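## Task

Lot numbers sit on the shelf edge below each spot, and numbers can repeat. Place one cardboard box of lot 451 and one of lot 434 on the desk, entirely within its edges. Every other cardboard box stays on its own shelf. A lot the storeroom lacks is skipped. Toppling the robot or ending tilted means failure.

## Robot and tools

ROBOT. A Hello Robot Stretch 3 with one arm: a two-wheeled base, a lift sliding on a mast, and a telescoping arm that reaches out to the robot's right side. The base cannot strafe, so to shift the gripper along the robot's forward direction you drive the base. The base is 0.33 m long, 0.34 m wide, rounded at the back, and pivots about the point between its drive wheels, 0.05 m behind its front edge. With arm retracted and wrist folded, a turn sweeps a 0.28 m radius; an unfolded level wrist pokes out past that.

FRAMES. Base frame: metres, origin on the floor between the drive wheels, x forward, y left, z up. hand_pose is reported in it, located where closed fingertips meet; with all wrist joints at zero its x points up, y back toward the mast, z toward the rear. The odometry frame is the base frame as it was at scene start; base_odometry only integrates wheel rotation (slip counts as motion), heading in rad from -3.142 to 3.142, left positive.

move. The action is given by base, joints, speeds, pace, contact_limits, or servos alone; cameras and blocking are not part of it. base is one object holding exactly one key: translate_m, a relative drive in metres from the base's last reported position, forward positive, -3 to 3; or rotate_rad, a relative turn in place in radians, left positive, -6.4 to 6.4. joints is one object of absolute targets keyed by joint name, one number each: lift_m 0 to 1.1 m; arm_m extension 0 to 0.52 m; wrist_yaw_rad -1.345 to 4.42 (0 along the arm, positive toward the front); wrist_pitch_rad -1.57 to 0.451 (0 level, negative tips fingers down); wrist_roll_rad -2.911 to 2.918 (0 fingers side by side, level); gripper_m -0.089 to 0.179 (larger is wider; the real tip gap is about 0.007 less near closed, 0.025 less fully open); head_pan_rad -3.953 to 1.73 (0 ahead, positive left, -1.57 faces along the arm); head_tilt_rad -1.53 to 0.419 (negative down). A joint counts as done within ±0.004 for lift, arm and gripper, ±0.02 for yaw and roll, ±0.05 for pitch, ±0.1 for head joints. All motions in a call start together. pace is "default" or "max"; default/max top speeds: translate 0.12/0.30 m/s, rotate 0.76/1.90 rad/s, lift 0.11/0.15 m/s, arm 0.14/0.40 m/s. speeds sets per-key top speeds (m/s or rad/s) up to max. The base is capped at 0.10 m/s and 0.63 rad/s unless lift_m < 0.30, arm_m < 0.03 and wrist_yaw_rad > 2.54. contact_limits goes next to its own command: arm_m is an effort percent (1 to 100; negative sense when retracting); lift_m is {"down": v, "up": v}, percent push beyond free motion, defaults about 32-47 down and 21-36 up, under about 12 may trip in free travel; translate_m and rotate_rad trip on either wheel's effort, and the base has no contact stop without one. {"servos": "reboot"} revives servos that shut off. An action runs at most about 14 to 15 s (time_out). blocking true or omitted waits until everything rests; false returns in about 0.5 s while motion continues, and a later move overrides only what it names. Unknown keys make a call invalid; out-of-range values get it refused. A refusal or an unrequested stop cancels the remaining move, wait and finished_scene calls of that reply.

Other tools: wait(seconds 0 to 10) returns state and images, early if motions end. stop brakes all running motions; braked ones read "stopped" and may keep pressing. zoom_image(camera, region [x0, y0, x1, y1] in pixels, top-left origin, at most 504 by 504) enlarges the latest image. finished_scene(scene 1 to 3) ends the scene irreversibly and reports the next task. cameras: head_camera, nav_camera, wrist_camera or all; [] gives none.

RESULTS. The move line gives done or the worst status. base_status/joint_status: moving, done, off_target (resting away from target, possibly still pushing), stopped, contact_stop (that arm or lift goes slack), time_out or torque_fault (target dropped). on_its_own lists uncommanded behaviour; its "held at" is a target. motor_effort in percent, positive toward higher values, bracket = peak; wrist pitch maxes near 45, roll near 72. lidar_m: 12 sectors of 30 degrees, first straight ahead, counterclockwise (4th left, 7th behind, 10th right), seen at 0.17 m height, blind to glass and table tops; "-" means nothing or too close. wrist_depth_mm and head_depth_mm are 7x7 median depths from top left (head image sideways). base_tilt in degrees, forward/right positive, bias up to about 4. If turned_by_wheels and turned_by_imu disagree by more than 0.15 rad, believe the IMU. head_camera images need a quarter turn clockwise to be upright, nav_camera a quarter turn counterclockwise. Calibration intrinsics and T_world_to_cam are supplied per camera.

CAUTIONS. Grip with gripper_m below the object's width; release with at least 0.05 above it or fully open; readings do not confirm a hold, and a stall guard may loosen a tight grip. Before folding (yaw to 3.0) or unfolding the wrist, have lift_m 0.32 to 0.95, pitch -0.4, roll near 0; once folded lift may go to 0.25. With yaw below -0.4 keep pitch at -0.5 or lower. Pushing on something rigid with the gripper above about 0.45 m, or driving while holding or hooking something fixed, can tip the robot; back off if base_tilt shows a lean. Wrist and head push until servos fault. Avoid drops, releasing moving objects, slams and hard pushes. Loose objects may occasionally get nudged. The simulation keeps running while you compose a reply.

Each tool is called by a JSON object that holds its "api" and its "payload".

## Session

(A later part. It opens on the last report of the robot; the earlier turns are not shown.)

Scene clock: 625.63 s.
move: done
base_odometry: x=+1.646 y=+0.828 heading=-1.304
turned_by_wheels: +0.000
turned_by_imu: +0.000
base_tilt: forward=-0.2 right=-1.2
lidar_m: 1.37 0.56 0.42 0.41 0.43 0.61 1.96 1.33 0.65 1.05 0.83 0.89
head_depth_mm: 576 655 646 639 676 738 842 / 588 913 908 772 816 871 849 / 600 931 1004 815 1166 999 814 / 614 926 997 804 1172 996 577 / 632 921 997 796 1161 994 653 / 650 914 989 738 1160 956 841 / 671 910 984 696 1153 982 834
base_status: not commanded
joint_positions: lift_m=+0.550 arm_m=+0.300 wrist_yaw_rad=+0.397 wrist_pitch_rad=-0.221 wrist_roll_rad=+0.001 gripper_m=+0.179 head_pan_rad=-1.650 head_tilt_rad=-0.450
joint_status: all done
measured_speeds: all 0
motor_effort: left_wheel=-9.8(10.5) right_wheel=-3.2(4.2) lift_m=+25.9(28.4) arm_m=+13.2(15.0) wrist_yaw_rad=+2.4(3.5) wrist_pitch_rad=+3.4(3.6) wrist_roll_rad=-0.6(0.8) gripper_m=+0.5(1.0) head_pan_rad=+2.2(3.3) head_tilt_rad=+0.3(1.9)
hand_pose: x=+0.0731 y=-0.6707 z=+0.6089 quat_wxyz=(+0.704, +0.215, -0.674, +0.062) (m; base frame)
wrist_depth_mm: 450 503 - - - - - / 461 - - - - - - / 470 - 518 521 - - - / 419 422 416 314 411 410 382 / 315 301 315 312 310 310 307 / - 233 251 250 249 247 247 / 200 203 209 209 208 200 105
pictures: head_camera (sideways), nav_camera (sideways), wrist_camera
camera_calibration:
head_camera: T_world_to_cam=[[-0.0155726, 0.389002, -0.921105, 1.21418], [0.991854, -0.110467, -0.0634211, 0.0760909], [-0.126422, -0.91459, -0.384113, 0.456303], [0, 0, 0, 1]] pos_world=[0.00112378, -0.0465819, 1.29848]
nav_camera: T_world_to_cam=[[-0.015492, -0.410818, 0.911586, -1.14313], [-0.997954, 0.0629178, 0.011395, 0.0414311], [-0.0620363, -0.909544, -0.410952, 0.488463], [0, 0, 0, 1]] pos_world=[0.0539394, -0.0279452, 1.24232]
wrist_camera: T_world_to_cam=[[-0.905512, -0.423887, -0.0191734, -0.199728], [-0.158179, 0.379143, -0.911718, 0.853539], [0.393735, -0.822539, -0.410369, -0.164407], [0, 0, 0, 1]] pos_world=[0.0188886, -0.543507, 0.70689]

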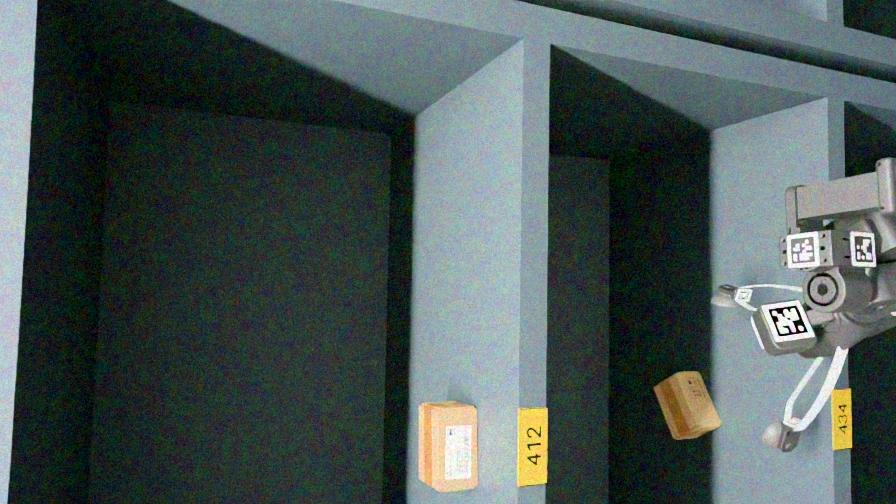

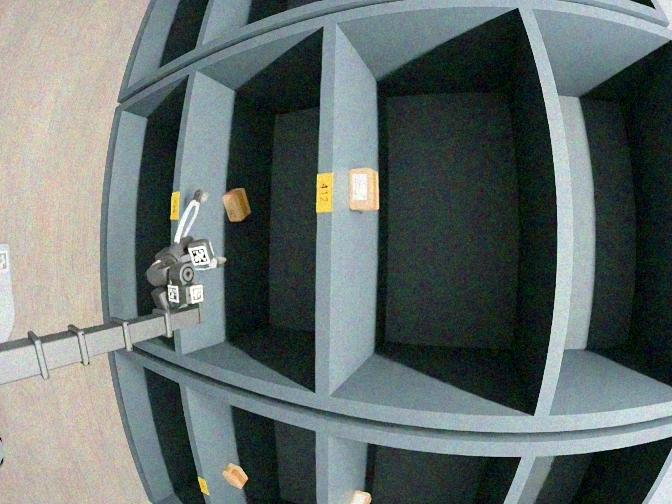

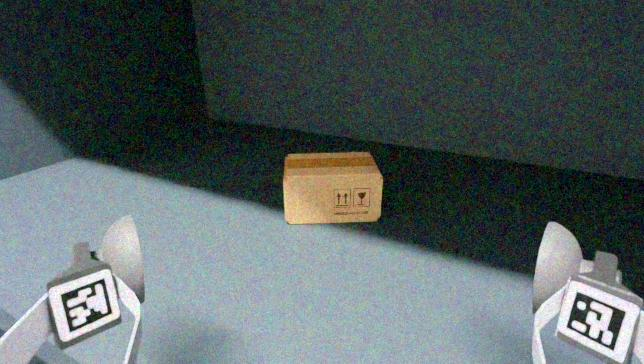

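{"api": "move", "payload": {"joints": {"lift_m": 0.517}, "speeds": {"lift_m": 0.03}, "contact_limits": {"lift_m": {"down": 13}}, "cameras": []}}

{"api": "move", "payload": {"base": {"translate_m": 0.067}, "joints": {"arm_m": 0.443}, "speeds": {"translate_m": 0.019, "arm_m": 0.041}, "contact_limits": {"arm_m": 30}}}

Scene clock: 638.53 s.
move: done
base_odometry: x=+1.646 y=+0.828 heading=-1.304
turned_by_wheels: +0.000
turned_by_imu: +0.000
base_tilt: forward=-0.3 right=-1.2
lidar_m: 1.36 0.56 0.42 0.41 0.43 0.61 1.96 1.33 0.65 1.04 0.83 0.89
head_depth_mm: 576 656 645 639 678 743 840 / 586 913 909 775 816 870 848 / 602 925 1003 813 1170 1002 850 / 616 925 996 806 1164 995 597 / 631 920 997 794 1164 990 668 / 650 916 990 736 1160 955 841 / 671 907 987 698 1155 980 836
base_status: not commanded
joint_positions: lift_m=+0.517 arm_m=+0.300 wrist_yaw_rad=+0.397 wrist_pitch_rad=-0.221 wrist_roll_rad=+0.001 gripper_m=+0.179 head_pan_rad=-1.650 head_tilt_rad=-0.450
joint_status: all done
measured_speeds: all 0
motor_effort: left_wheel=-9.5(10.4) right_wheel=-3.5(3.8) lift_m=+23.3(29.4) arm_m=+12.9(13.7) wrist_yaw_rad=+3.2(3.2) wrist_pitch_rad=+3.5(3.6) wrist_roll_rad=-0.6(0.8) gripper_m=+0.6(1.3) head_pan_rad=+2.2(3.0) head_tilt_rad=+0.3(0.8)
contact_limits: lift_m down 13 (down: maximum 72; up: maximum 65)
hand_pose: x=+0.0731 y=-0.6707 z=+0.5760 quat_wxyz=(+0.704, +0.215, -0.674, +0.062) (m; base frame)
wrist_depth_mm: 446 506 - - - - - / 460 - - - - - - / 459 461 461 298 450 445 - / 341 339 339 306 332 331 330 / 256 242 253 254 251 251 248 / 119 144 202 202 202 200 200 / 181 169 169 169 168 162 107
pictures: none
No camera images: "cameras" was empty.

Scene clock: 642.60 s.
move: done
base_odometry: x=+1.663 y=+0.763 heading=-1.304
turned_by_wheels: +0.000
turned_by_imu: -0.001
base_tilt: forward=-0.3 right=-1.0
lidar_m: 1.36 0.56 0.42 0.41 0.43 0.61 1.94 1.39 0.68 1.05 0.79 1.56
head_depth_mm: 579 820 809 761 752 788 843 / 588 936 999 824 1026 978 884 / 603 934 1010 813 1179 1003 819 / 617 926 1004 804 1176 739 825 / 635 925 996 790 1169 892 844 / 652 921 994 698 1158 954 866 / 673 914 987 776 1155 982 857
base_status: done
joint_positions: lift_m=+0.517 arm_m=+0.443 wrist_yaw_rad=+0.397 wrist_pitch_rad=-0.221 wrist_roll_rad=+0.001 gripper_m=+0.179 head_pan_rad=-1.650 head_tilt_rad=-0.450
joint_status: all done
measured_speeds: all 0
motor_effort: left_wheel=+6.2(9.0) right_wheel=+4.5(10.2) lift_m=+23.2(23.9) arm_m=+13.2(15.3) wrist_yaw_rad=+2.0(3.4) wrist_pitch_rad=+3.4(3.6) wrist_roll_rad=-0.4(0.8) gripper_m=+0.5(1.3) head_pan_rad=+2.1(3.1) head_tilt_rad=-0.9(1.8)
contact_limits: arm_m 30 (drawing in: default 31, maximum 55; extending or still: default 40, maximum 69); lift_m down 13 (down: maximum 72; up: maximum 65)
hand_pose: x=+0.0732 y=-0.8137 z=+0.5760 quat_wxyz=(+0.704, +0.215, -0.674, +0.062) (m; base frame)
wrist_depth_mm: 389 457 - - - - - / 394 468 - - - - - / 401 459 457 414 - - - / 340 336 336 331 332 309 306 / 254 240 241 160 168 249 246 / 118 144 194 158 164 199 198 / 159 168 168 167 166 161 107
pictures: head_camera (sideways), nav_camera (sideways), wrist_camera
camera_calibration:
head_camera: T_world_to_cam=[[-0.0155726, 0.389002, -0.921105, 1.21418], [0.991854, -0.110467, -0.0634211, 0.0760909], [-0.126422, -0.91459, -0.384113, 0.456303], [0, 0, 0, 1]] pos_world=[0.00112378, -0.0465819, 1.29848]
nav_camera: T_world_to_cam=[[-0.015492, -0.410818, 0.911586, -1.14313], [-0.997954, 0.0629178, 0.011395, 0.0414311], [-0.0620363, -0.909544, -0.410952, 0.488463], [0, 0, 0, 1]] pos_world=[0.0539394, -0.0279452, 1.24232]
wrist_camera: T_world_to_cam=[[-0.905469, -0.423979, -0.0191715, -0.261042], [-0.158176, 0.379036, -0.911763, 0.877626], [0.393835, -0.822541, -0.410269, -0.295642], [0, 0, 0, 1]] pos_world=[0.0188884, -0.686507, 0.67389]

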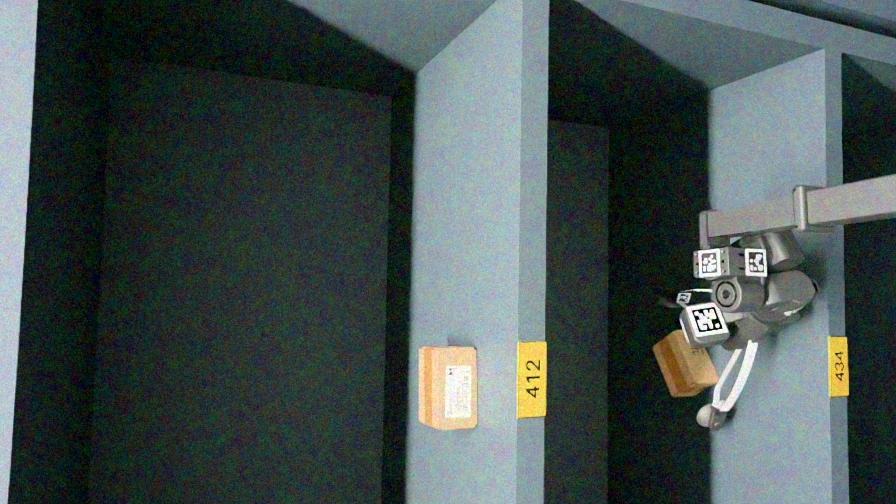

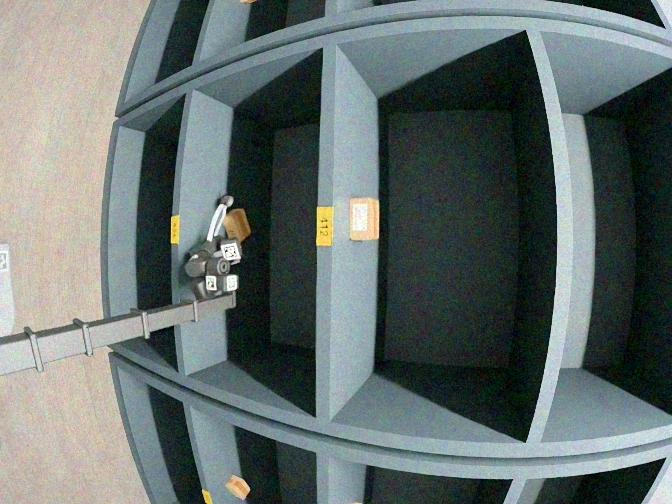

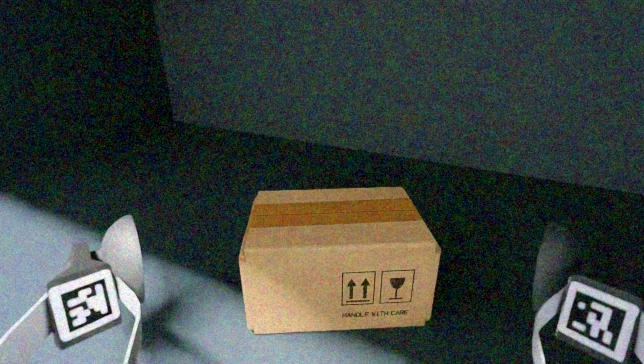

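{"api": "move", "payload": {"base": {"translate_m": 0.009}, "joints": {"arm_m": 0.463}, "speeds": {"translate_m": 0.019, "arm_m": 0.041}, "contact_limits": {"arm_m": 30}, "cameras": []}}

{"api": "move", "payload": {"joints": {"gripper_m": 0.06}, "cameras": ["wrist_camera"]}}

{"api": "move", "payload": {"joints": {"gripper_m": 0.035}, "cameras": ["wrist_camera"]}}

{"api": "move", "payload": {"joints": {"lift_m": 0.56}, "speeds": {"lift_m": 0.04}, "cameras": ["wrist_camera", "nav_camera"]}}

Scene clock: 657.97 s.
move: done
base_odometry: x=+1.666 y=+0.754 heading=-1.304
turned_by_wheels: +0.000
turned_by_imu: +0.000
base_tilt: forward=-0.3 right=-1.3
lidar_m: 1.36 0.56 0.42 0.41 0.43 0.61 1.94 1.40 0.68 1.05 0.78 1.56
head_depth_mm: 576 841 832 779 772 811 852 / 589 939 1003 818 1051 975 885 / 602 935 1008 818 1180 1003 821 / 618 927 1002 806 1177 743 825 / 635 923 999 789 1171 836 845 / 651 922 992 705 1159 953 867 / 673 917 987 777 1150 980 860
base_status: done
joint_positions: lift_m=+0.517 arm_m=+0.463 wrist_yaw_rad=+0.397 wrist_pitch_rad=-0.221 wrist_roll_rad=+0.001 gripper_m=+0.179 head_pan_rad=-1.650 head_tilt_rad=-0.450
joint_status: all done
measured_speeds: all 0
motor_effort: left_wheel=+6.0(8.7) right_wheel=+4.5(8.5) lift_m=+24.0(24.5) arm_m=+12.9(14.3) wrist_yaw_rad=+1.0(3.1) wrist_pitch_rad=+3.5(3.6) wrist_roll_rad=-0.3(0.7) gripper_m=+0.2(0.9) head_pan_rad=+1.8(2.6) head_tilt_rad=-2.0(2.2)
contact_limits: arm_m 30 (drawing in: default 31, maximum 55; extending or still: default 40, maximum 69); lift_m down 13 (down: maximum 72; up: maximum 65)
hand_pose: x=+0.0732 y=-0.8337 z=+0.5760 quat_wxyz=(+0.704, +0.215, -0.674, +0.062) (m; base frame)
wrist_depth_mm: 375 443 - - - - - / 384 456 - - - - - / 399 454 453 - - - - / 342 338 335 334 328 309 289 / 255 241 229 159 167 248 247 / 119 144 139 133 136 199 198 / 158 168 157 142 145 161 107
pictures: none
No camera images: "cameras" was empty.

Scene clock: 659.70 s.
move: done
base_odometry: x=+1.666 y=+0.754 heading=-1.304
turned_by_wheels: +0.000
turned_by_imu: +0.000
base_tilt: forward=-0.4 right=-1.1
lidar_m: 1.36 0.55 0.42 0.41 0.43 0.61 1.94 1.40 0.68 1.05 0.78 1.56
head_depth_mm: 577 842 834 778 770 810 852 / 587 938 1005 823 1055 981 886 / 601 936 1004 816 1181 1003 817 / 618 928 1004 801 1175 743 824 / 635 928 995 790 1171 845 841 / 651 918 992 703 1157 951 865 / 672 918 988 776 1150 976 858
base_status: not commanded
joint_positions: lift_m=+0.517 arm_m=+0.463 wrist_yaw_rad=+0.398 wrist_pitch_rad=-0.221 wrist_roll_rad=+0.001 gripper_m=+0.061 head_pan_rad=-1.650 head_tilt_rad=-0.450
joint_status: all done
measured_speeds: all 0
motor_effort: left_wheel=+5.5(6.2) right_wheel=+4.5(5.1) lift_m=+23.6(24.9) arm_m=+11.6(13.8) wrist_yaw_rad=+1.5(3.0) wrist_pitch_rad=+3.3(3.6) wrist_roll_rad=-0.5(0.8) gripper_m=-12.9(86.5) head_pan_rad=+2.0(2.7) head_tilt_rad=-1.8(2.7)
contact_limits: arm_m 30 (drawing in: default 31, maximum 55; extending or still: default 40, maximum 69); lift_m down 13 (down: maximum 72; up: maximum 65)
hand_pose: x=+0.0735 y=-0.8336 z=+0.5761 quat_wxyz=(+0.704, +0.216, -0.674, +0.062) (m; base frame)
wrist_depth_mm: 376 446 - - - - - / 387 456 - - - - - / 398 464 456 - - - - / 339 340 335 335 331 309 290 / 254 254 153 160 159 248 247 / 202 202 134 138 136 191 199 / 175 158 144 145 147 126 166
pictures: wrist_camera
camera_calibration:
wrist_camera: T_world_to_cam=[[-0.904895, -0.425204, -0.0191391, -0.270286], [-0.158459, 0.378275, -0.91203, 0.884923], [0.395039, -0.822259, -0.409677, -0.312231], [0, 0, 0, 1]] pos_world=[0.0189867, -0.706406, 0.673989]

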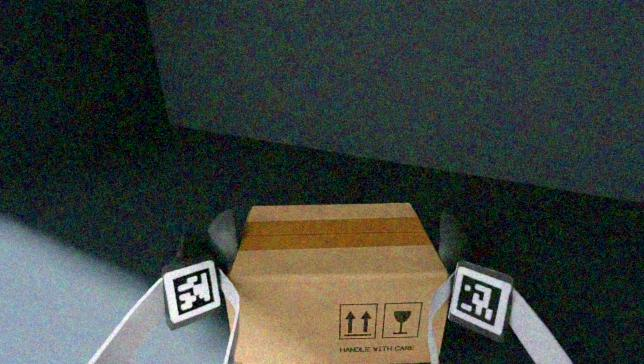

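Scene clock: 660.47 s.
move: done
base_odometry: x=+1.666 y=+0.754 heading=-1.304
turned_by_wheels: +0.000
turned_by_imu: +0.000
base_tilt: forward=-0.3 right=-1.1
lidar_m: 1.36 0.55 0.42 0.41 0.43 0.61 1.94 1.40 0.68 1.05 0.78 1.56
head_depth_mm: 577 844 833 779 775 809 852 / 587 936 1005 824 1050 978 885 / 600 933 1009 814 1176 1006 817 / 619 928 1004 804 1177 744 823 / 634 926 999 792 1168 843 843 / 653 923 989 706 1164 952 867 / 674 918 984 778 1157 979 861
base_status: not commanded
joint_positions: lift_m=+0.517 arm_m=+0.463 wrist_yaw_rad=+0.398 wrist_pitch_rad=-0.220 wrist_roll_rad=+0.001 gripper_m=+0.036 head_pan_rad=-1.650 head_tilt_rad=-0.450
joint_status: all done
measured_speeds: all 0
motor_effort: left_wheel=+5.2(6.1) right_wheel=+4.3(5.4) lift_m=+24.2(24.9) arm_m=+10.6(12.1) wrist_yaw_rad=+1.1(1.7) wrist_pitch_rad=+3.2(3.4) wrist_roll_rad=-0.4(0.7) gripper_m=-21.4(92.4) head_pan_rad=+1.6(2.4) head_tilt_rad=-2.5(2.9)
contact_limits: arm_m 30 (drawing in: default 31, maximum 55; extending or still: default 40, maximum 69); lift_m down 13 (down: maximum 72; up: maximum 65)
hand_pose: x=+0.0735 y=-0.8337 z=+0.5764 quat_wxyz=(+0.704, +0.215, -0.674, +0.063) (m; base frame)
wrist_depth_mm: 379 443 - - - - - / 386 457 - - - - - / 398 464 458 - - - - / 340 338 335 334 332 310 291 / 255 254 154 160 159 249 248 / 204 203 135 139 137 193 200 / 176 158 153 148 148 156 166
pictures: wrist_camera
camera_calibration:
wrist_camera: T_world_to_cam=[[-0.904886, -0.425222, -0.0191634, -0.270281], [-0.15805, 0.377456, -0.91244, 0.884703], [0.395223, -0.822626, -0.408761, -0.31307], [0, 0, 0, 1]] pos_world=[0.0189862, -0.706405, 0.674088]

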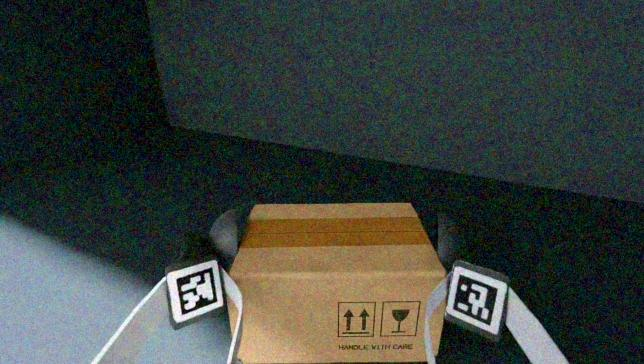

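Scene clock: 662.03 s.
move: done
base_odometry: x=+1.666 y=+0.754 heading=-1.304
turned_by_wheels: +0.000
turned_by_imu: +0.000
base_tilt: forward=-0.3 right=-1.2
lidar_m: 1.36 0.56 0.42 0.41 0.43 0.61 1.94 1.40 0.68 1.05 0.78 1.55
head_depth_mm: 578 844 832 777 772 811 852 / 589 939 1005 825 1049 975 886 / 604 934 1006 812 1188 1007 583 / 617 926 1002 805 1173 722 872 / 635 925 997 791 1171 801 870 / 654 918 994 701 1160 952 864 / 672 914 984 776 1156 977 864
base_status: not commanded
joint_positions: lift_m=+0.560 arm_m=+0.463 wrist_yaw_rad=+0.398 wrist_pitch_rad=-0.223 wrist_roll_rad=+0.001 gripper_m=+0.038 head_pan_rad=-1.650 head_tilt_rad=-0.450
joint_status: all done
measured_speeds: all 0
motor_effort: left_wheel=+5.5(6.0) right_wheel=+4.1(5.3) lift_m=+31.3(34.5) arm_m=+7.4(10.7) wrist_yaw_rad=+1.3(1.6) wrist_pitch_rad=+3.9(3.9) wrist_roll_rad=-0.6(0.8) gripper_m=-8.9(21.5) head_pan_rad=+2.4(2.5) head_tilt_rad=-2.7(3.3)
contact_limits: arm_m 30 (drawing in: default 31, maximum 55; extending or still: default 40, maximum 69)
hand_pose: x=+0.0734 y=-0.8334 z=+0.6185 quat_wxyz=(+0.704, +0.216, -0.673, +0.061) (m; base frame)
wrist_depth_mm: 378 445 - - - - - / 386 458 - - - - - / 398 476 - - - - - / 399 441 432 407 - - - / 329 330 155 163 154 323 306 / 265 264 136 140 137 250 258 / 228 206 148 147 147 204 217
pictures: nav_camera (sideways), wrist_camera
camera_calibration:
nav_camera: T_world_to_cam=[[-0.015492, -0.410818, 0.911586, -1.14313], [-0.997954, 0.0629178, 0.011395, 0.0414311], [-0.0620363, -0.909544, -0.410952, 0.488463], [0, 0, 0, 1]] pos_world=[0.0539394, -0.0279452, 1.24232]
wrist_camera: T_world_to_cam=[[-0.90491, -0.425165, -0.0192755, -0.269386], [-0.15937, 0.380497, -0.910946, 0.924718], [0.394637, -0.821253, -0.412074, -0.292385], [0, 0, 0, 1]] pos_world=[0.0189878, -0.706509, 0.716692]

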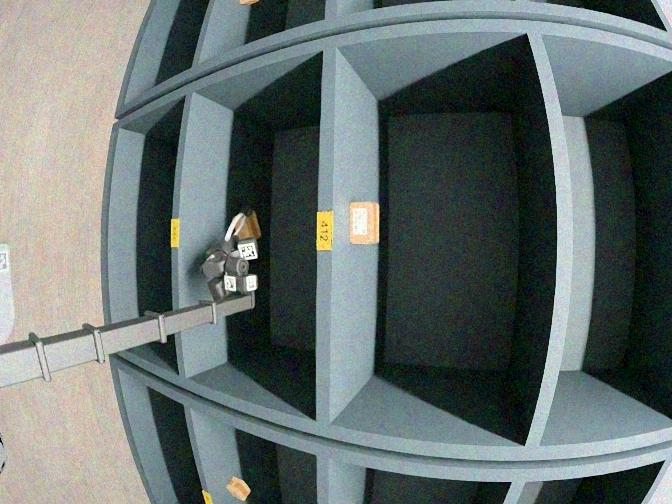

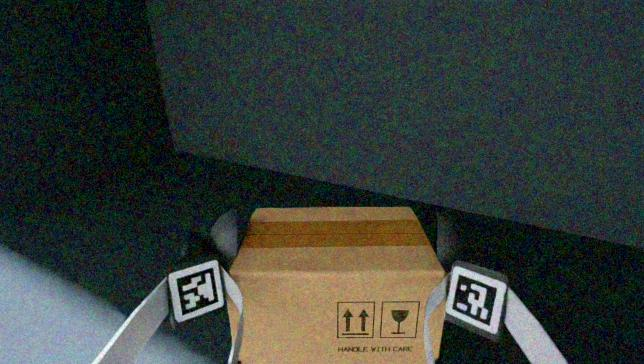

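{"api": "move", "payload": {"joints": {"arm_m": 0.02}, "speeds": {"arm_m": 0.1}, "cameras": []}}

{"api": "move", "payload": {"base": {"translate_m": -1.0}, "joints": {"wrist_yaw_rad": 0.0, "lift_m": 0.83}, "cameras": ["wrist_camera", "nav_camera"]}}

Scene clock: 691.20 s.
move: done
base_odometry: x=+1.666 y=+0.754 heading=-1.304
turned_by_wheels: +0.000
turned_by_imu: +0.000
base_tilt: forward=-0.3 right=-1.1
lidar_m: 1.36 0.55 0.42 0.41 0.43 0.61 1.93 1.40 0.68 1.05 0.78 1.56
head_depth_mm: 576 844 831 778 773 810 854 / 587 938 1003 822 1052 977 882 / 600 935 1009 815 1184 1003 880 / 618 929 997 802 1179 994 875 / 631 925 995 794 1171 992 870 / 652 918 996 705 1163 982 866 / 671 915 989 775 1154 981 863
base_status: not commanded
joint_positions: lift_m=+0.560 arm_m=+0.020 wrist_yaw_rad=+0.398 wrist_pitch_rad=-0.224 wrist_roll_rad=+0.001 gripper_m=+0.038 head_pan_rad=-1.650 head_tilt_rad=-0.450
joint_status: all done
measured_speeds: all 0
motor_effort: left_wheel=+5.5(6.0) right_wheel=+4.4(5.3) lift_m=+30.7(31.9) arm_m=-13.0(14.4) wrist_yaw_rad=+0.7(2.6) wrist_pitch_rad=+4.0(4.0) wrist_roll_rad=-0.4(0.8) gripper_m=-8.5(9.6) head_pan_rad=+2.1(2.3) head_tilt_rad=-4.3(4.8)
hand_pose: x=+0.0734 y=-0.3904 z=+0.6184 quat_wxyz=(+0.704, +0.217, -0.673, +0.061) (m; base frame)
wrist_depth_mm: - 493 - - - - - / - 512 - - - - - / - - - - 541 536 532 / - 638 500 447 435 433 431 / - - 155 163 154 341 324 / - - 136 140 137 122 309 / 886 822 144 147 147 - -
pictures: none
No camera images: "cameras" was empty.

Scene clock: 702.33 s.
move: done
base_odometry: x=+1.402 y=+1.719 heading=-1.304
turned_by_wheels: +0.000
turned_by_imu: +0.000
base_tilt: forward=-0.3 right=-1.1
lidar_m: 1.51 0.61 0.47 0.45 0.48 0.67 1.33 1.40 0.62 1.00 0.79 0.84
head_depth_mm: 576 700 693 684 642 713 1269 / 586 887 944 827 817 930 809 / 602 891 968 813 1145 1000 828 / 617 887 961 803 1144 994 303 / 634 884 952 793 1136 990 451 / 649 880 952 720 1129 986 813 / 670 877 945 776 1115 980 814
base_status: done
joint_positions: lift_m=+0.830 arm_m=+0.020 wrist_yaw_rad=+0.003 wrist_pitch_rad=-0.224 wrist_roll_rad=+0.001 gripper_m=+0.038 head_pan_rad=-1.650 head_tilt_rad=-0.450
joint_status: all done
measured_speeds: all 0
motor_effort: left_wheel=-8.6(12.8) right_wheel=-2.4(11.5) lift_m=+31.0(35.6) arm_m=+3.1(13.1) wrist_yaw_rad=-3.0(7.0) wrist_pitch_rad=+4.0(4.2) wrist_roll_rad=-0.5(0.9) gripper_m=-9.0(9.6) head_pan_rad=+1.4(2.3) head_tilt_rad=-4.2(5.1)
hand_pose: x=-0.0208 y=-0.4094 z=+0.8882 quat_wxyz=(+0.703, +0.080, -0.703, -0.079) (m; base frame)
wrist_depth_mm: 283 - 272 263 256 250 244 / - - - - - 618 - / - - - - - - - / - - - - - - - / - - 155 163 154 - - / 667 - 136 140 137 - - / - - 143 147 147 - -
pictures: nav_camera (sideways), wrist_camera
camera_calibration:
nav_camera: T_world_to_cam=[[-0.0155153, -0.411105, 0.911456, -1.14297], [-0.99796, 0.0628309, 0.0113516, 0.0414835], [-0.0619343, -0.90942, -0.411241, 0.48882], [0, 0, 0, 1]] pos_world=[0.05394, -0.0279445, 1.24232]
wrist_camera: T_world_to_cam=[[-0.998866, -0.0435567, -0.0192264, -0.0149221], [-0.00050135, 0.41342, -0.91054, 1.01056], [0.0476087, -0.909498, -0.412973, 0.161569], [0, 0, 0, 1]] pos_world=[-0.0220906, -0.271489, 0.986593]

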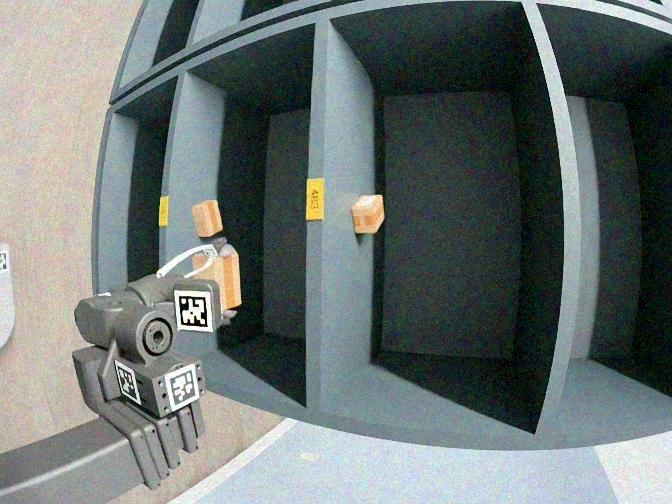

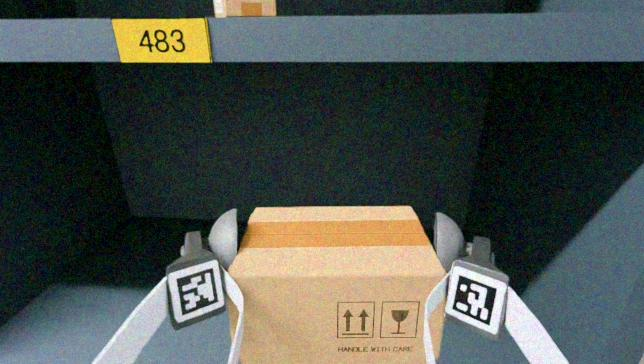

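{"api": "move", "payload": {"base": {"translate_m": -0.78}, "cameras": ["wrist_camera", "nav_camera"]}}

Scene clock: 717.00 s.
move: done
base_odometry: x=+1.197 y=+2.472 heading=-1.304
turned_by_wheels: +0.000
turned_by_imu: +0.000
base_tilt: forward=-0.3 right=-1.3
lidar_m: 1.62 0.66 0.50 0.49 0.51 0.57 0.56 0.59 0.83 2.60 0.70 1.43
head_depth_mm: 1434 1407 1385 1375 1365 1358 1298 / 2016 1977 1957 1921 1902 1644 1359 / 2759 2907 3131 2903 2253 1682 1355 / 2739 2917 3132 3317 2222 1678 303 / 2744 2893 3134 3250 2247 1669 451 / 2712 2906 3136 3226 2186 1654 1341 / 2727 2891 3062 2965 2182 1655 1334
base_status: done
joint_positions: lift_m=+0.830 arm_m=+0.020 wrist_yaw_rad=+0.003 wrist_pitch_rad=-0.224 wrist_roll_rad=+0.001 gripper_m=+0.038 head_pan_rad=-1.650 head_tilt_rad=-0.450
joint_status: not commanded
measured_speeds: all 0
motor_effort: left_wheel=-3.5(13.9) right_wheel=-8.2(11.9) lift_m=+29.9(31.1) arm_m=+13.2(13.7) wrist_yaw_rad=-2.4(4.3) wrist_pitch_rad=+4.0(4.2) wrist_roll_rad=-0.5(0.8) gripper_m=-8.9(9.6) head_pan_rad=+1.1(1.9) head_tilt_rad=-3.0(4.8)
hand_pose: x=-0.0208 y=-0.4094 z=+0.8882 quat_wxyz=(+0.703, +0.080, -0.703, -0.079) (m; base frame)
wrist_depth_mm: - - - - - - - / - - - - - - - / - - - - - - - / - - - - - - - / - - 155 163 160 - - / - - 137 140 137 - - / - - 145 147 147 - -
pictures: nav_camera (sideways), wrist_camera
camera_calibration:
nav_camera: T_world_to_cam=[[-0.0155153, -0.411105, 0.911456, -1.14297], [-0.99796, 0.0628309, 0.0113516, 0.0414835], [-0.0619343, -0.90942, -0.411241, 0.48882], [0, 0, 0, 1]] pos_world=[0.05394, -0.0279445, 1.24232]
wrist_camera: T_world_to_cam=[[-0.998866, -0.0435162, -0.0193177, -0.0148211], [-0.000401589, 0.413424, -0.910538, 1.01056], [0.0476096, -0.909498, -0.412973, 0.161569], [0, 0, 0, 1]] pos_world=[-0.0220906, -0.271489, 0.986593]

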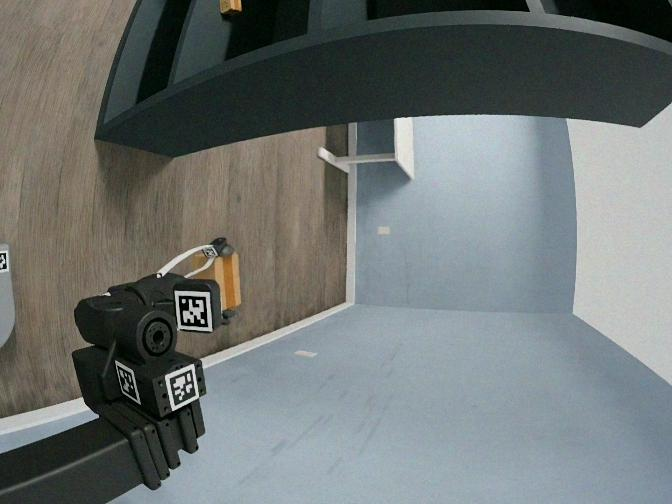

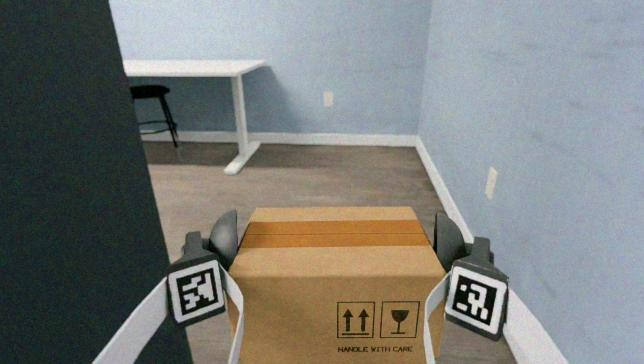

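{"api": "move", "payload": {"base": {"rotate_rad": -1.6}, "speeds": {"rotate_rad": 0.4}, "cameras": ["wrist_camera"]}}

{"api": "move", "payload": {"base": {"translate_m": 1.1}, "cameras": ["wrist_camera", "nav_camera"]}}

Scene clock: 728.33 s.
move: done
base_odometry: x=+1.197 y=+2.472 heading=-2.904
turned_by_wheels: -1.600
turned_by_imu: -1.575
base_tilt: forward=-0.3 right=-1.1
lidar_m: 2.43 0.70 1.42 1.72 0.68 0.50 0.49 0.51 0.57 0.56 0.58 0.81
head_depth_mm: 452 486 526 573 626 694 779 / 450 483 520 566 622 688 769 / 447 479 518 563 618 683 762 / 444 476 513 560 610 649 303 / 440 472 510 555 605 642 451 / 438 470 507 551 602 663 741 / 436 467 503 546 598 655 730
base_status: done
joint_positions: lift_m=+0.830 arm_m=+0.020 wrist_yaw_rad=+0.003 wrist_pitch_rad=-0.224 wrist_roll_rad=+0.001 gripper_m=+0.038 head_pan_rad=-1.650 head_tilt_rad=-0.450
joint_status: not commanded
measured_speeds: all 0
motor_effort: left_wheel=+7.0(11.2) right_wheel=-9.8(13.5) lift_m=+28.9(30.0) arm_m=+3.8(13.2) wrist_yaw_rad=-2.8(4.5) wrist_pitch_rad=+4.0(4.2) wrist_roll_rad=-0.4(0.9) gripper_m=-8.6(9.6) head_pan_rad=+1.0(1.3) head_tilt_rad=-3.0(4.4)
hand_pose: x=-0.0209 y=-0.4094 z=+0.8882 quat_wxyz=(+0.703, +0.080, -0.703, -0.079) (m; base frame)
wrist_depth_mm: 280 274 267 264 259 254 249 / 296 292 285 279 273 267 264 / 318 309 301 298 292 284 279 / 339 330 325 316 310 304 294 / 365 353 156 163 155 322 318 / 396 379 136 140 137 337 336 / 430 420 145 148 147 365 366
pictures: wrist_camera
camera_calibration:
wrist_camera: T_world_to_cam=[[-0.998875, -0.0433338, -0.0192367, -0.0148514], [-0.000399921, 0.413424, -0.910538, 1.01056], [0.04741, -0.909507, -0.412977, 0.161566], [0, 0, 0, 1]] pos_world=[-0.0220904, -0.271489, 0.986593]

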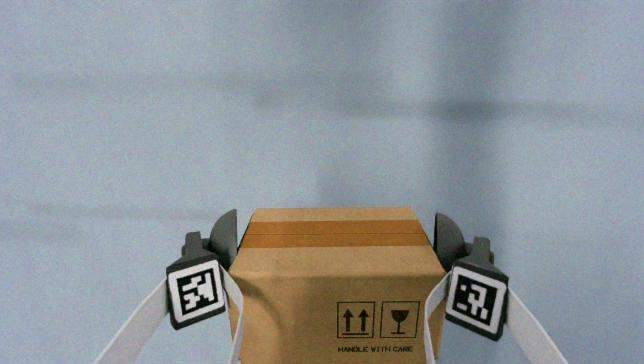

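Scene clock: 740.47 s.
move: done
base_odometry: x=+0.128 y=+2.212 heading=-2.904
turned_by_wheels: +0.000
turned_by_imu: +0.000
base_tilt: forward=-0.2 right=-1.1
lidar_m: 2.17 1.91 2.22 0.45 0.45 0.63 1.58 0.81 0.61 0.59 0.62 0.86
head_depth_mm: 479 516 557 606 663 737 824 / 475 513 552 601 660 729 818 / 473 508 550 598 657 722 811 / 471 504 545 592 648 689 303 / 467 501 542 588 644 681 451 / 465 499 539 584 638 704 784 / 463 494 534 579 633 697 775
base_status: done
joint_positions: lift_m=+0.830 arm_m=+0.020 wrist_yaw_rad=+0.002 wrist_pitch_rad=-0.224 wrist_roll_rad=+0.001 gripper_m=+0.038 head_pan_rad=-1.650 head_tilt_rad=-0.450
joint_status: not commanded
measured_speeds: all 0
motor_effort: left_wheel=+8.0(12.1) right_wheel=+1.3(10.7) lift_m=+27.5(29.7) arm_m=-11.2(13.3) wrist_yaw_rad=-1.9(4.3) wrist_pitch_rad=+4.0(4.2) wrist_roll_rad=-0.5(0.8) gripper_m=-8.7(9.6) head_pan_rad=+0.5(1.3) head_tilt_rad=-3.1(4.4)
hand_pose: x=-0.0209 y=-0.4094 z=+0.8882 quat_wxyz=(+0.703, +0.080, -0.703, -0.079) (m; base frame)
wrist_depth_mm: 308 303 299 291 287 282 275 / 325 324 316 309 303 299 291 / 354 344 338 330 323 316 308 / 377 367 360 350 344 336 330 / 408 396 155 163 154 354 353 / 443 423 136 139 137 377 378 / 472 463 145 147 147 411 402
pictures: nav_camera (sideways), wrist_camera
camera_calibration:
nav_camera: T_world_to_cam=[[-0.0155153, -0.411105, 0.911456, -1.14297], [-0.99796, 0.0628309, 0.0113516, 0.0414835], [-0.0619343, -0.90942, -0.411241, 0.48882], [0, 0, 0, 1]] pos_world=[0.05394, -0.0279445, 1.24232]
wrist_camera: T_world_to_cam=[[-0.998875, -0.0432933, -0.019328, -0.0147504], [-0.000300158, 0.413429, -0.910536, 1.01056], [0.0474109, -0.909507, -0.412977, 0.161566], [0, 0, 0, 1]] pos_world=[-0.0220904, -0.271489, 0.986593]

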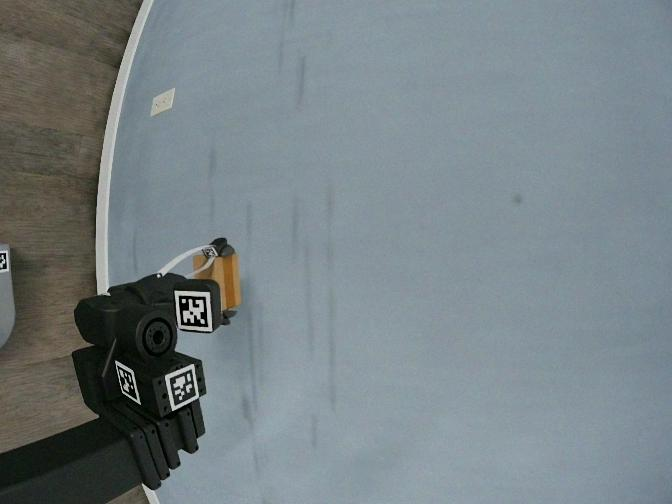

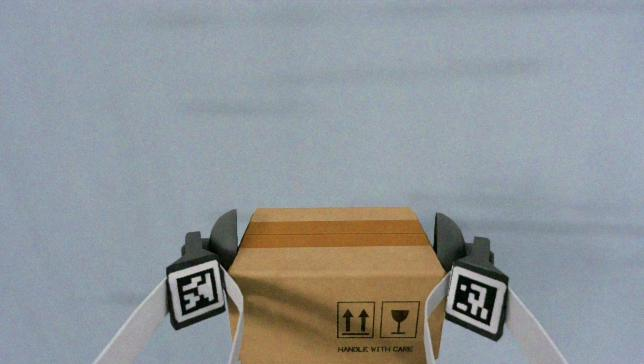

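{"api": "move", "payload": {"base": {"translate_m": 1.04}, "cameras": []}}

{"api": "move", "payload": {"base": {"rotate_rad": 1.58}, "speeds": {"rotate_rad": 0.4}, "cameras": ["head_camera", "nav_camera"]}}

Scene clock: 756.80 s.
move: done
base_odometry: x=-0.883 y=+1.967 heading=-2.903
turned_by_wheels: +0.000
turned_by_imu: -0.001
base_tilt: forward=-0.3 right=-1.1
lidar_m: 1.14 1.08 1.05 3.64 1.58 1.22 2.19 0.85 0.64 0.62 0.65 0.91
head_depth_mm: 507 544 589 642 703 779 872 / 503 542 585 638 697 772 861 / 501 539 581 632 690 762 854 / 499 534 578 627 687 728 303 / 495 531 573 621 680 720 451 / 492 528 568 619 676 746 827 / 489 525 565 612 670 738 822
base_status: done
joint_positions: lift_m=+0.830 arm_m=+0.020 wrist_yaw_rad=+0.002 wrist_pitch_rad=-0.224 wrist_roll_rad=+0.001 gripper_m=+0.038 head_pan_rad=-1.650 head_tilt_rad=-0.450
joint_status: not commanded
measured_speeds: all 0
motor_effort: left_wheel=+8.2(13.3) right_wheel=+1.1(10.3) lift_m=+26.9(28.7) arm_m=-8.7(11.6) wrist_yaw_rad=-2.8(4.3) wrist_pitch_rad=+4.0(4.2) wrist_roll_rad=-0.4(0.9) gripper_m=-9.2(9.5) head_pan_rad=-0.4(0.9) head_tilt_rad=-2.9(3.9)
hand_pose: x=-0.0209 y=-0.4094 z=+0.8882 quat_wxyz=(+0.703, +0.080, -0.703, -0.079) (m; base frame)
wrist_depth_mm: 339 333 324 321 314 310 304 / 360 354 348 339 332 326 320 / 387 377 370 363 354 344 339 / 416 403 394 387 378 370 362 / 446 434 155 163 154 394 385 / 481 459 136 140 137 411 413 / 521 515 145 147 147 459 444
pictures: none
No camera images: "cameras" was empty.

Scene clock: 761.57 s.
move: done
base_odometry: x=-0.883 y=+1.967 heading=-1.324
turned_by_wheels: +1.580
turned_by_imu: +1.555
base_tilt: forward=-0.4 right=-1.1
lidar_m: 3.63 1.59 1.21 2.20 0.86 0.64 0.62 0.65 0.91 1.14 1.08 1.05
head_depth_mm: 965 1037 1124 1216 1325 1430 1331 / 954 1029 1109 1206 1324 1457 1360 / 946 1021 1102 1200 1314 1442 1351 / 942 1012 1097 1185 1306 1377 303 / 939 1008 1086 1177 1285 1358 451 / 933 993 1070 1168 1280 1397 1336 / 928 994 1066 1156 1264 1388 1333
base_status: done
joint_positions: lift_m=+0.830 arm_m=+0.020 wrist_yaw_rad=+0.002 wrist_pitch_rad=-0.224 wrist_roll_rad=+0.001 gripper_m=+0.038 head_pan_rad=-1.650 head_tilt_rad=-0.450
joint_status: not commanded
measured_speeds: all 0
motor_effort: left_wheel=-8.9(12.8) right_wheel=+9.2(12.2) lift_m=+26.8(27.4) arm_m=-12.8(13.3) wrist_yaw_rad=-2.0(3.7) wrist_pitch_rad=+4.0(4.2) wrist_roll_rad=-0.3(0.8) gripper_m=-8.7(9.4) head_pan_rad=-0.9(1.3) head_tilt_rad=-2.7(4.0)
hand_pose: x=-0.0210 y=-0.4094 z=+0.8882 quat_wxyz=(+0.703, +0.080, -0.703, -0.079) (m; base frame)
wrist_depth_mm: - - - - - - - / - - - - - - 796 / - - - - - - 843 / - - - - - - 891 / - - 155 163 154 - 931 / - - 136 139 137 - - / - - 145 147 147 - -
pictures: head_camera (sideways), nav_camera (sideways)
camera_calibration:
head_camera: T_world_to_cam=[[-0.0155367, 0.38929, -0.920984, 1.21403], [0.991855, -0.110458, -0.0634218, 0.0760922], [-0.12642, -0.914468, -0.384403, 0.456687], [0, 0, 0, 1]] pos_world=[0.0011239, -0.0465807, 1.29848]
nav_camera: T_world_to_cam=[[-0.0155153, -0.411105, 0.911456, -1.14297], [-0.99796, 0.0628309, 0.0113516, 0.0414835], [-0.0619343, -0.90942, -0.411241, 0.48882], [0, 0, 0, 1]] pos_world=[0.05394, -0.0279445, 1.24232]

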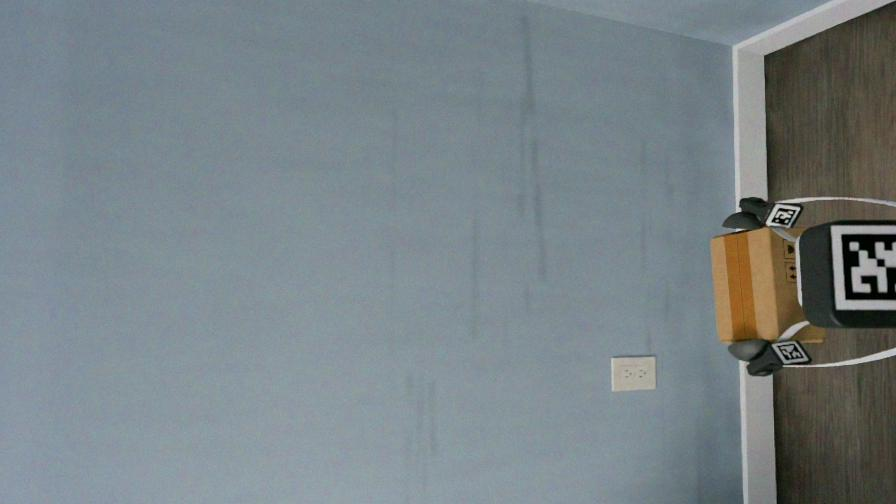

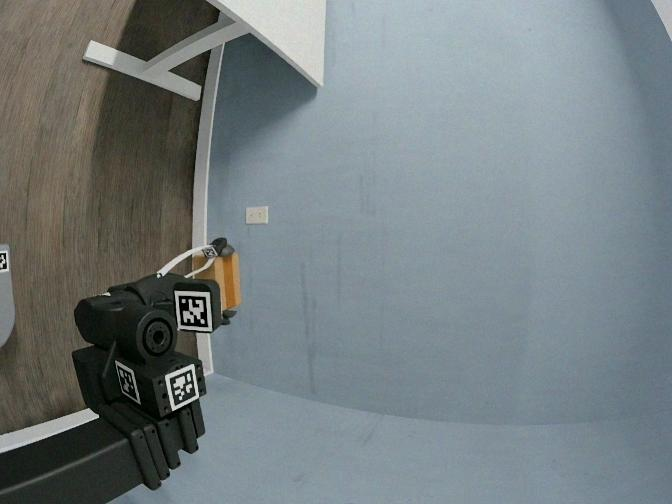

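{"api": "move", "payload": {"base": {"translate_m": 0.9}, "cameras": ["head_camera", "nav_camera"]}}

Scene clock: 776.67 s.
move: done
base_odometry: x=-0.663 y=+1.095 heading=-1.324
turned_by_wheels: +0.000
turned_by_imu: +0.000
base_tilt: forward=-0.2 right=-1.2
lidar_m: 2.77 1.55 1.16 1.12 1.17 1.55 1.51 1.59 1.20 0.71 0.76 0.86
head_depth_mm: 981 1054 1145 1239 1360 1506 1373 / 973 1044 1133 1223 1344 1452 615 / 971 1041 1124 1222 1009 762 611 / 962 1032 1113 1211 1002 756 303 / 955 1030 1105 1206 996 752 451 / 950 1018 1095 1187 986 747 602 / 946 1016 1087 1182 983 742 600
base_status: done
joint_positions: lift_m=+0.830 arm_m=+0.020 wrist_yaw_rad=+0.002 wrist_pitch_rad=-0.224 wrist_roll_rad=+0.001 gripper_m=+0.038 head_pan_rad=-1.650 head_tilt_rad=-0.450
joint_status: not commanded
measured_speeds: all 0
motor_effort: left_wheel=+4.2(9.0) right_wheel=+5.4(14.3) lift_m=+25.7(26.6) arm_m=-6.3(11.8) wrist_yaw_rad=-2.2(4.4) wrist_pitch_rad=+3.9(4.2) wrist_roll_rad=-0.4(0.8) gripper_m=-8.8(9.6) head_pan_rad=-0.9(1.6) head_tilt_rad=-2.0(3.4)
hand_pose: x=-0.0210 y=-0.4094 z=+0.8882 quat_wxyz=(+0.703, +0.080, -0.703, -0.079) (m; base frame)
wrist_depth_mm: - - - - - - - / - - - - - - - / - - - - - - - / - - - - - - - / - - 155 163 154 - - / - - 136 140 137 125 - / - - 143 147 147 - -
pictures: head_camera (sideways), nav_camera (sideways)
camera_calibration:
head_camera: T_world_to_cam=[[-0.0155367, 0.38929, -0.920984, 1.21403], [0.991855, -0.110458, -0.0634218, 0.0760922], [-0.12642, -0.914468, -0.384403, 0.456687], [0, 0, 0, 1]] pos_world=[0.0011239, -0.0465807, 1.29848]
nav_camera: T_world_to_cam=[[-0.0155153, -0.411105, 0.911456, -1.14297], [-0.99796, 0.0628309, 0.0113516, 0.0414835], [-0.0619343, -0.90942, -0.411241, 0.48882], [0, 0, 0, 1]] pos_world=[0.05394, -0.0279445, 1.24232]

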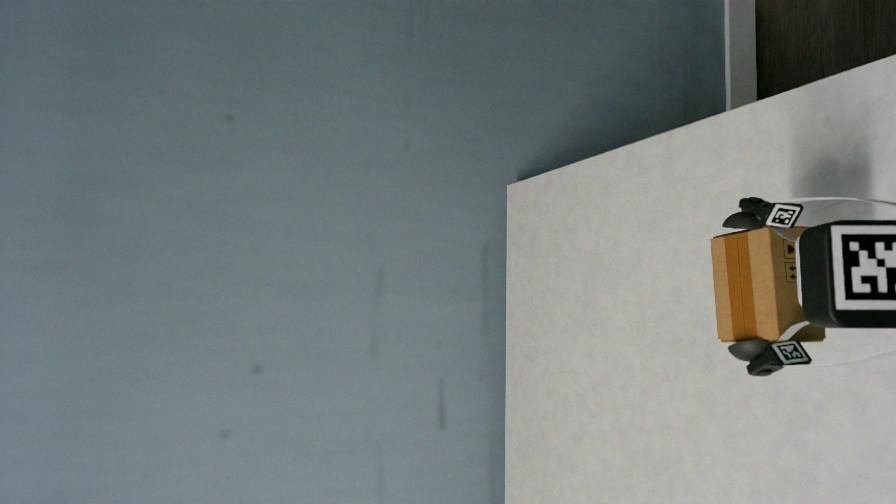

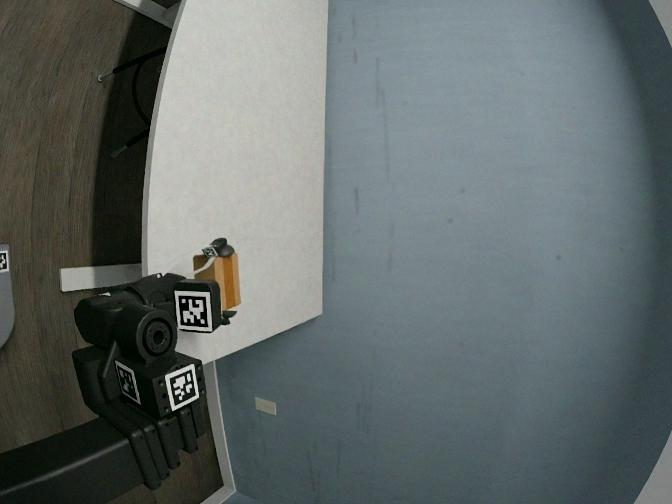

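{"api": "move", "payload": {"base": {"translate_m": 0.25}, "joints": {"arm_m": 0.23}, "speeds": {"arm_m": 0.08}, "cameras": []}}

{"api": "move", "payload": {"joints": {"lift_m": 0.75}, "speeds": {"lift_m": 0.06}}}

Scene clock: 798.73 s.
move: done
base_odometry: x=-0.602 y=+0.852 heading=-1.324
turned_by_wheels: +0.000
turned_by_imu: +0.000
base_tilt: forward=-0.3 right=-1.2
lidar_m: 2.52 1.54 1.15 1.12 1.17 1.81 1.76 1.62 0.78 0.67 0.68 1.14
head_depth_mm: 988 1059 1143 1242 1029 771 638 / 982 1052 1134 1243 1017 336 294 / 975 1047 1132 1227 1012 385 595 / 965 1034 1122 1217 495 394 593 / 961 1029 1117 1207 905 679 605 / 957 1024 1101 1195 988 749 602 / 951 1018 1099 1185 978 741 600
base_status: done
joint_positions: lift_m=+0.830 arm_m=+0.230 wrist_yaw_rad=+0.002 wrist_pitch_rad=-0.224 wrist_roll_rad=+0.001 gripper_m=+0.038 head_pan_rad=-1.650 head_tilt_rad=-0.450
joint_status: all done
measured_speeds: all 0
motor_effort: left_wheel=+0.9(10.3) right_wheel=+9.4(13.6) lift_m=+24.6(25.4) arm_m=+12.1(15.3) wrist_yaw_rad=-3.6(4.0) wrist_pitch_rad=+4.1(4.2) wrist_roll_rad=-0.6(0.8) gripper_m=-8.8(9.6) head_pan_rad=-1.2(1.9) head_tilt_rad=-2.1(3.2)
hand_pose: x=-0.0210 y=-0.6194 z=+0.8882 quat_wxyz=(+0.703, +0.080, -0.703, -0.079) (m; base frame)
wrist_depth_mm: - - - - - - - / - - - - - - - / - - - - - - - / - - - - - - - / - - 155 163 154 - - / - - 136 140 137 - - / - - 143 147 147 - -
pictures: none
No camera images: "cameras" was empty.

Scene clock: 800.67 s.
move: done
base_odometry: x=-0.602 y=+0.852 heading=-1.324
turned_by_wheels: +0.000
turned_by_imu: +0.000
base_tilt: forward=-0.2 right=-1.2
lidar_m: 2.52 1.55 1.15 1.12 1.17 1.82 1.75 1.61 0.78 0.67 0.68 1.14
head_depth_mm: 991 1063 1146 1245 1028 772 618 / 978 1051 1138 1236 1018 767 364 / 976 1041 1133 1222 1007 452 416 / 968 1039 1122 1223 1004 436 442 / 962 1031 1108 1210 998 678 573 / 957 1032 1111 1197 986 747 603 / 951 1021 1095 1189 980 743 601
base_status: not commanded
joint_positions: lift_m=+0.750 arm_m=+0.230 wrist_yaw_rad=+0.002 wrist_pitch_rad=-0.225 wrist_roll_rad=+0.001 gripper_m=+0.038 head_pan_rad=-1.650 head_tilt_rad=-0.450
joint_status: all done
measured_speeds: all 0
motor_effort: left_wheel=+1.0(1.4) right_wheel=+9.5(10.5) lift_m=+27.0(27.0) arm_m=+6.8(12.7) wrist_yaw_rad=-2.2(4.3) wrist_pitch_rad=+4.0(4.2) wrist_roll_rad=-0.4(0.8) gripper_m=-8.6(9.4) head_pan_rad=-1.1(2.0) head_tilt_rad=-2.7(3.1)
hand_pose: x=-0.0210 y=-0.6194 z=+0.8081 quat_wxyz=(+0.703, +0.080, -0.703, -0.079) (m; base frame)
wrist_depth_mm: - - - - - - - / - - - - - - - / - - - - - - - / - - - - - - - / - - 155 163 154 - - / - - 136 140 137 - - / - - 144 147 147 - -
pictures: head_camera (sideways), nav_camera (sideways), wrist_camera
camera_calibration:
head_camera: T_world_to_cam=[[-0.0155367, 0.38929, -0.920984, 1.21403], [0.991855, -0.110458, -0.0634218, 0.0760922], [-0.12642, -0.914468, -0.384403, 0.456687], [0, 0, 0, 1]] pos_world=[0.0011239, -0.0465807, 1.29848]
nav_camera: T_world_to_cam=[[-0.0155153, -0.411105, 0.911456, -1.14297], [-0.99796, 0.0628309, 0.0113516, 0.0414835], [-0.0619343, -0.90942, -0.411241, 0.48882], [0, 0, 0, 1]] pos_world=[0.05394, -0.0279445, 1.24232]
wrist_camera: T_world_to_cam=[[-0.99889, -0.0429716, -0.0193111, -0.0252487], [-0.000197568, 0.41372, -0.910404, 1.02456], [0.0471109, -0.909389, -0.413269, -0.0621543], [0, 0, 0, 1]] pos_world=[-0.0220901, -0.48149, 0.906593]

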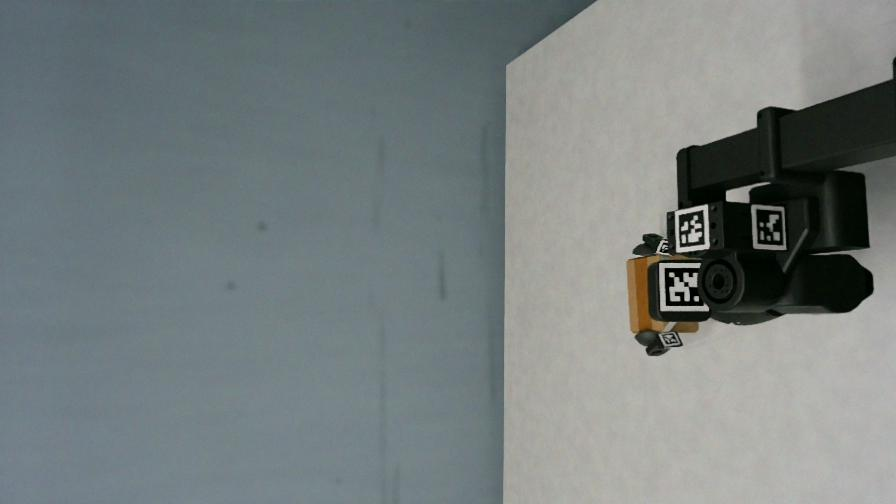

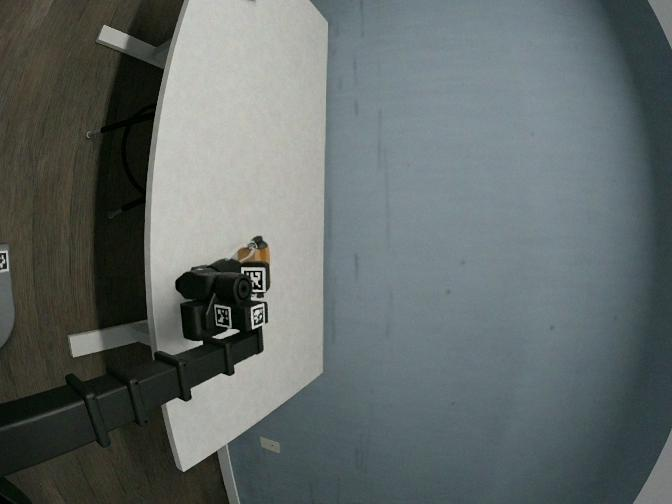

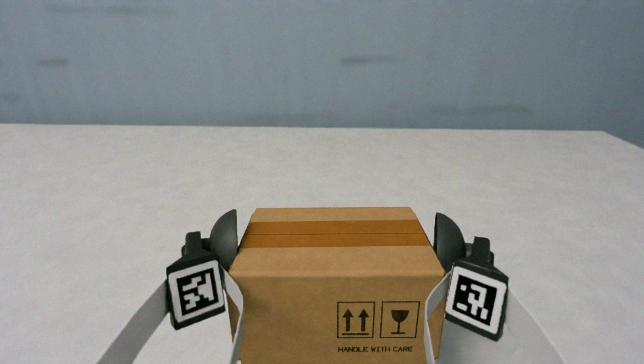

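{"api": "move", "payload": {"joints": {"lift_m": 0.693}, "speeds": {"lift_m": 0.02}, "contact_limits": {"lift_m": {"down": 13}}, "cameras": ["wrist_camera"]}}

Scene clock: 807.63 s.
move: done
base_odometry: x=-0.602 y=+0.852 heading=-1.324
turned_by_wheels: +0.000
turned_by_imu: +0.000
base_tilt: forward=-0.3 right=-1.2
lidar_m: 2.52 1.55 1.16 1.12 1.17 1.82 1.76 1.62 0.78 0.67 0.68 1.14
head_depth_mm: 990 1063 1145 1249 1029 773 617 / 982 1052 1136 1244 1019 765 614 / 975 1042 1131 1223 1007 761 438 / 965 1037 1124 1216 1000 717 446 / 965 1028 1115 1208 1000 715 559 / 958 1023 1098 1195 985 747 603 / 953 1022 1091 1191 982 743 600
base_status: not commanded
joint_positions: lift_m=+0.693 arm_m=+0.230 wrist_yaw_rad=+0.002 wrist_pitch_rad=-0.183 wrist_roll_rad=+0.002 gripper_m=+0.038 head_pan_rad=-1.650 head_tilt_rad=-0.450
joint_status: all done
measured_speeds: all 0
motor_effort: left_wheel=+1.3(1.3) right_wheel=+8.8(9.9) lift_m=+20.5(29.4) arm_m=-9.7(9.7) wrist_yaw_rad=-2.4(3.7) wrist_pitch_rad=-3.6(4.3) wrist_roll_rad=-0.7(0.9) gripper_m=-8.7(9.6) head_pan_rad=-1.7(2.0) head_tilt_rad=-1.8(3.2)
contact_limits: lift_m down 13 (down: maximum 72; up: maximum 65)
hand_pose: x=-0.0209 y=-0.6225 z=+0.7613 quat_wxyz=(+0.704, +0.066, -0.704, -0.064) (m; base frame)
wrist_depth_mm: - - - - - - - / - - - - - - - / - - - - - - - / - - - - - - - / - - 154 162 154 - - / - - 138 139 137 - - / - - 143 148 147 - -
pictures: wrist_camera
camera_calibration:
wrist_camera: T_world_to_cam=[[-0.99888, -0.0436625, -0.0182384, -0.0275774], [0.000496718, 0.375741, -0.926725, 0.971986], [0.0473161, -0.925696, -0.375298, -0.123395], [0, 0, 0, 1]] pos_world=[-0.0221907, -0.480646, 0.853951]

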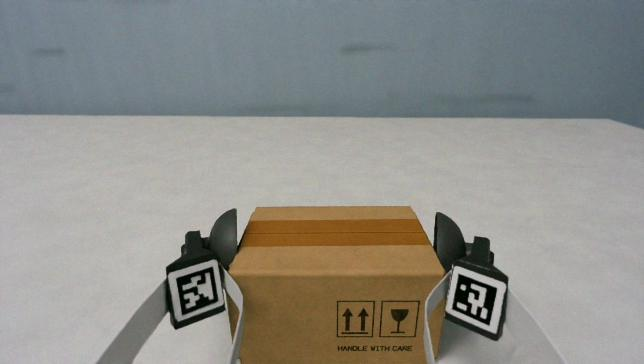

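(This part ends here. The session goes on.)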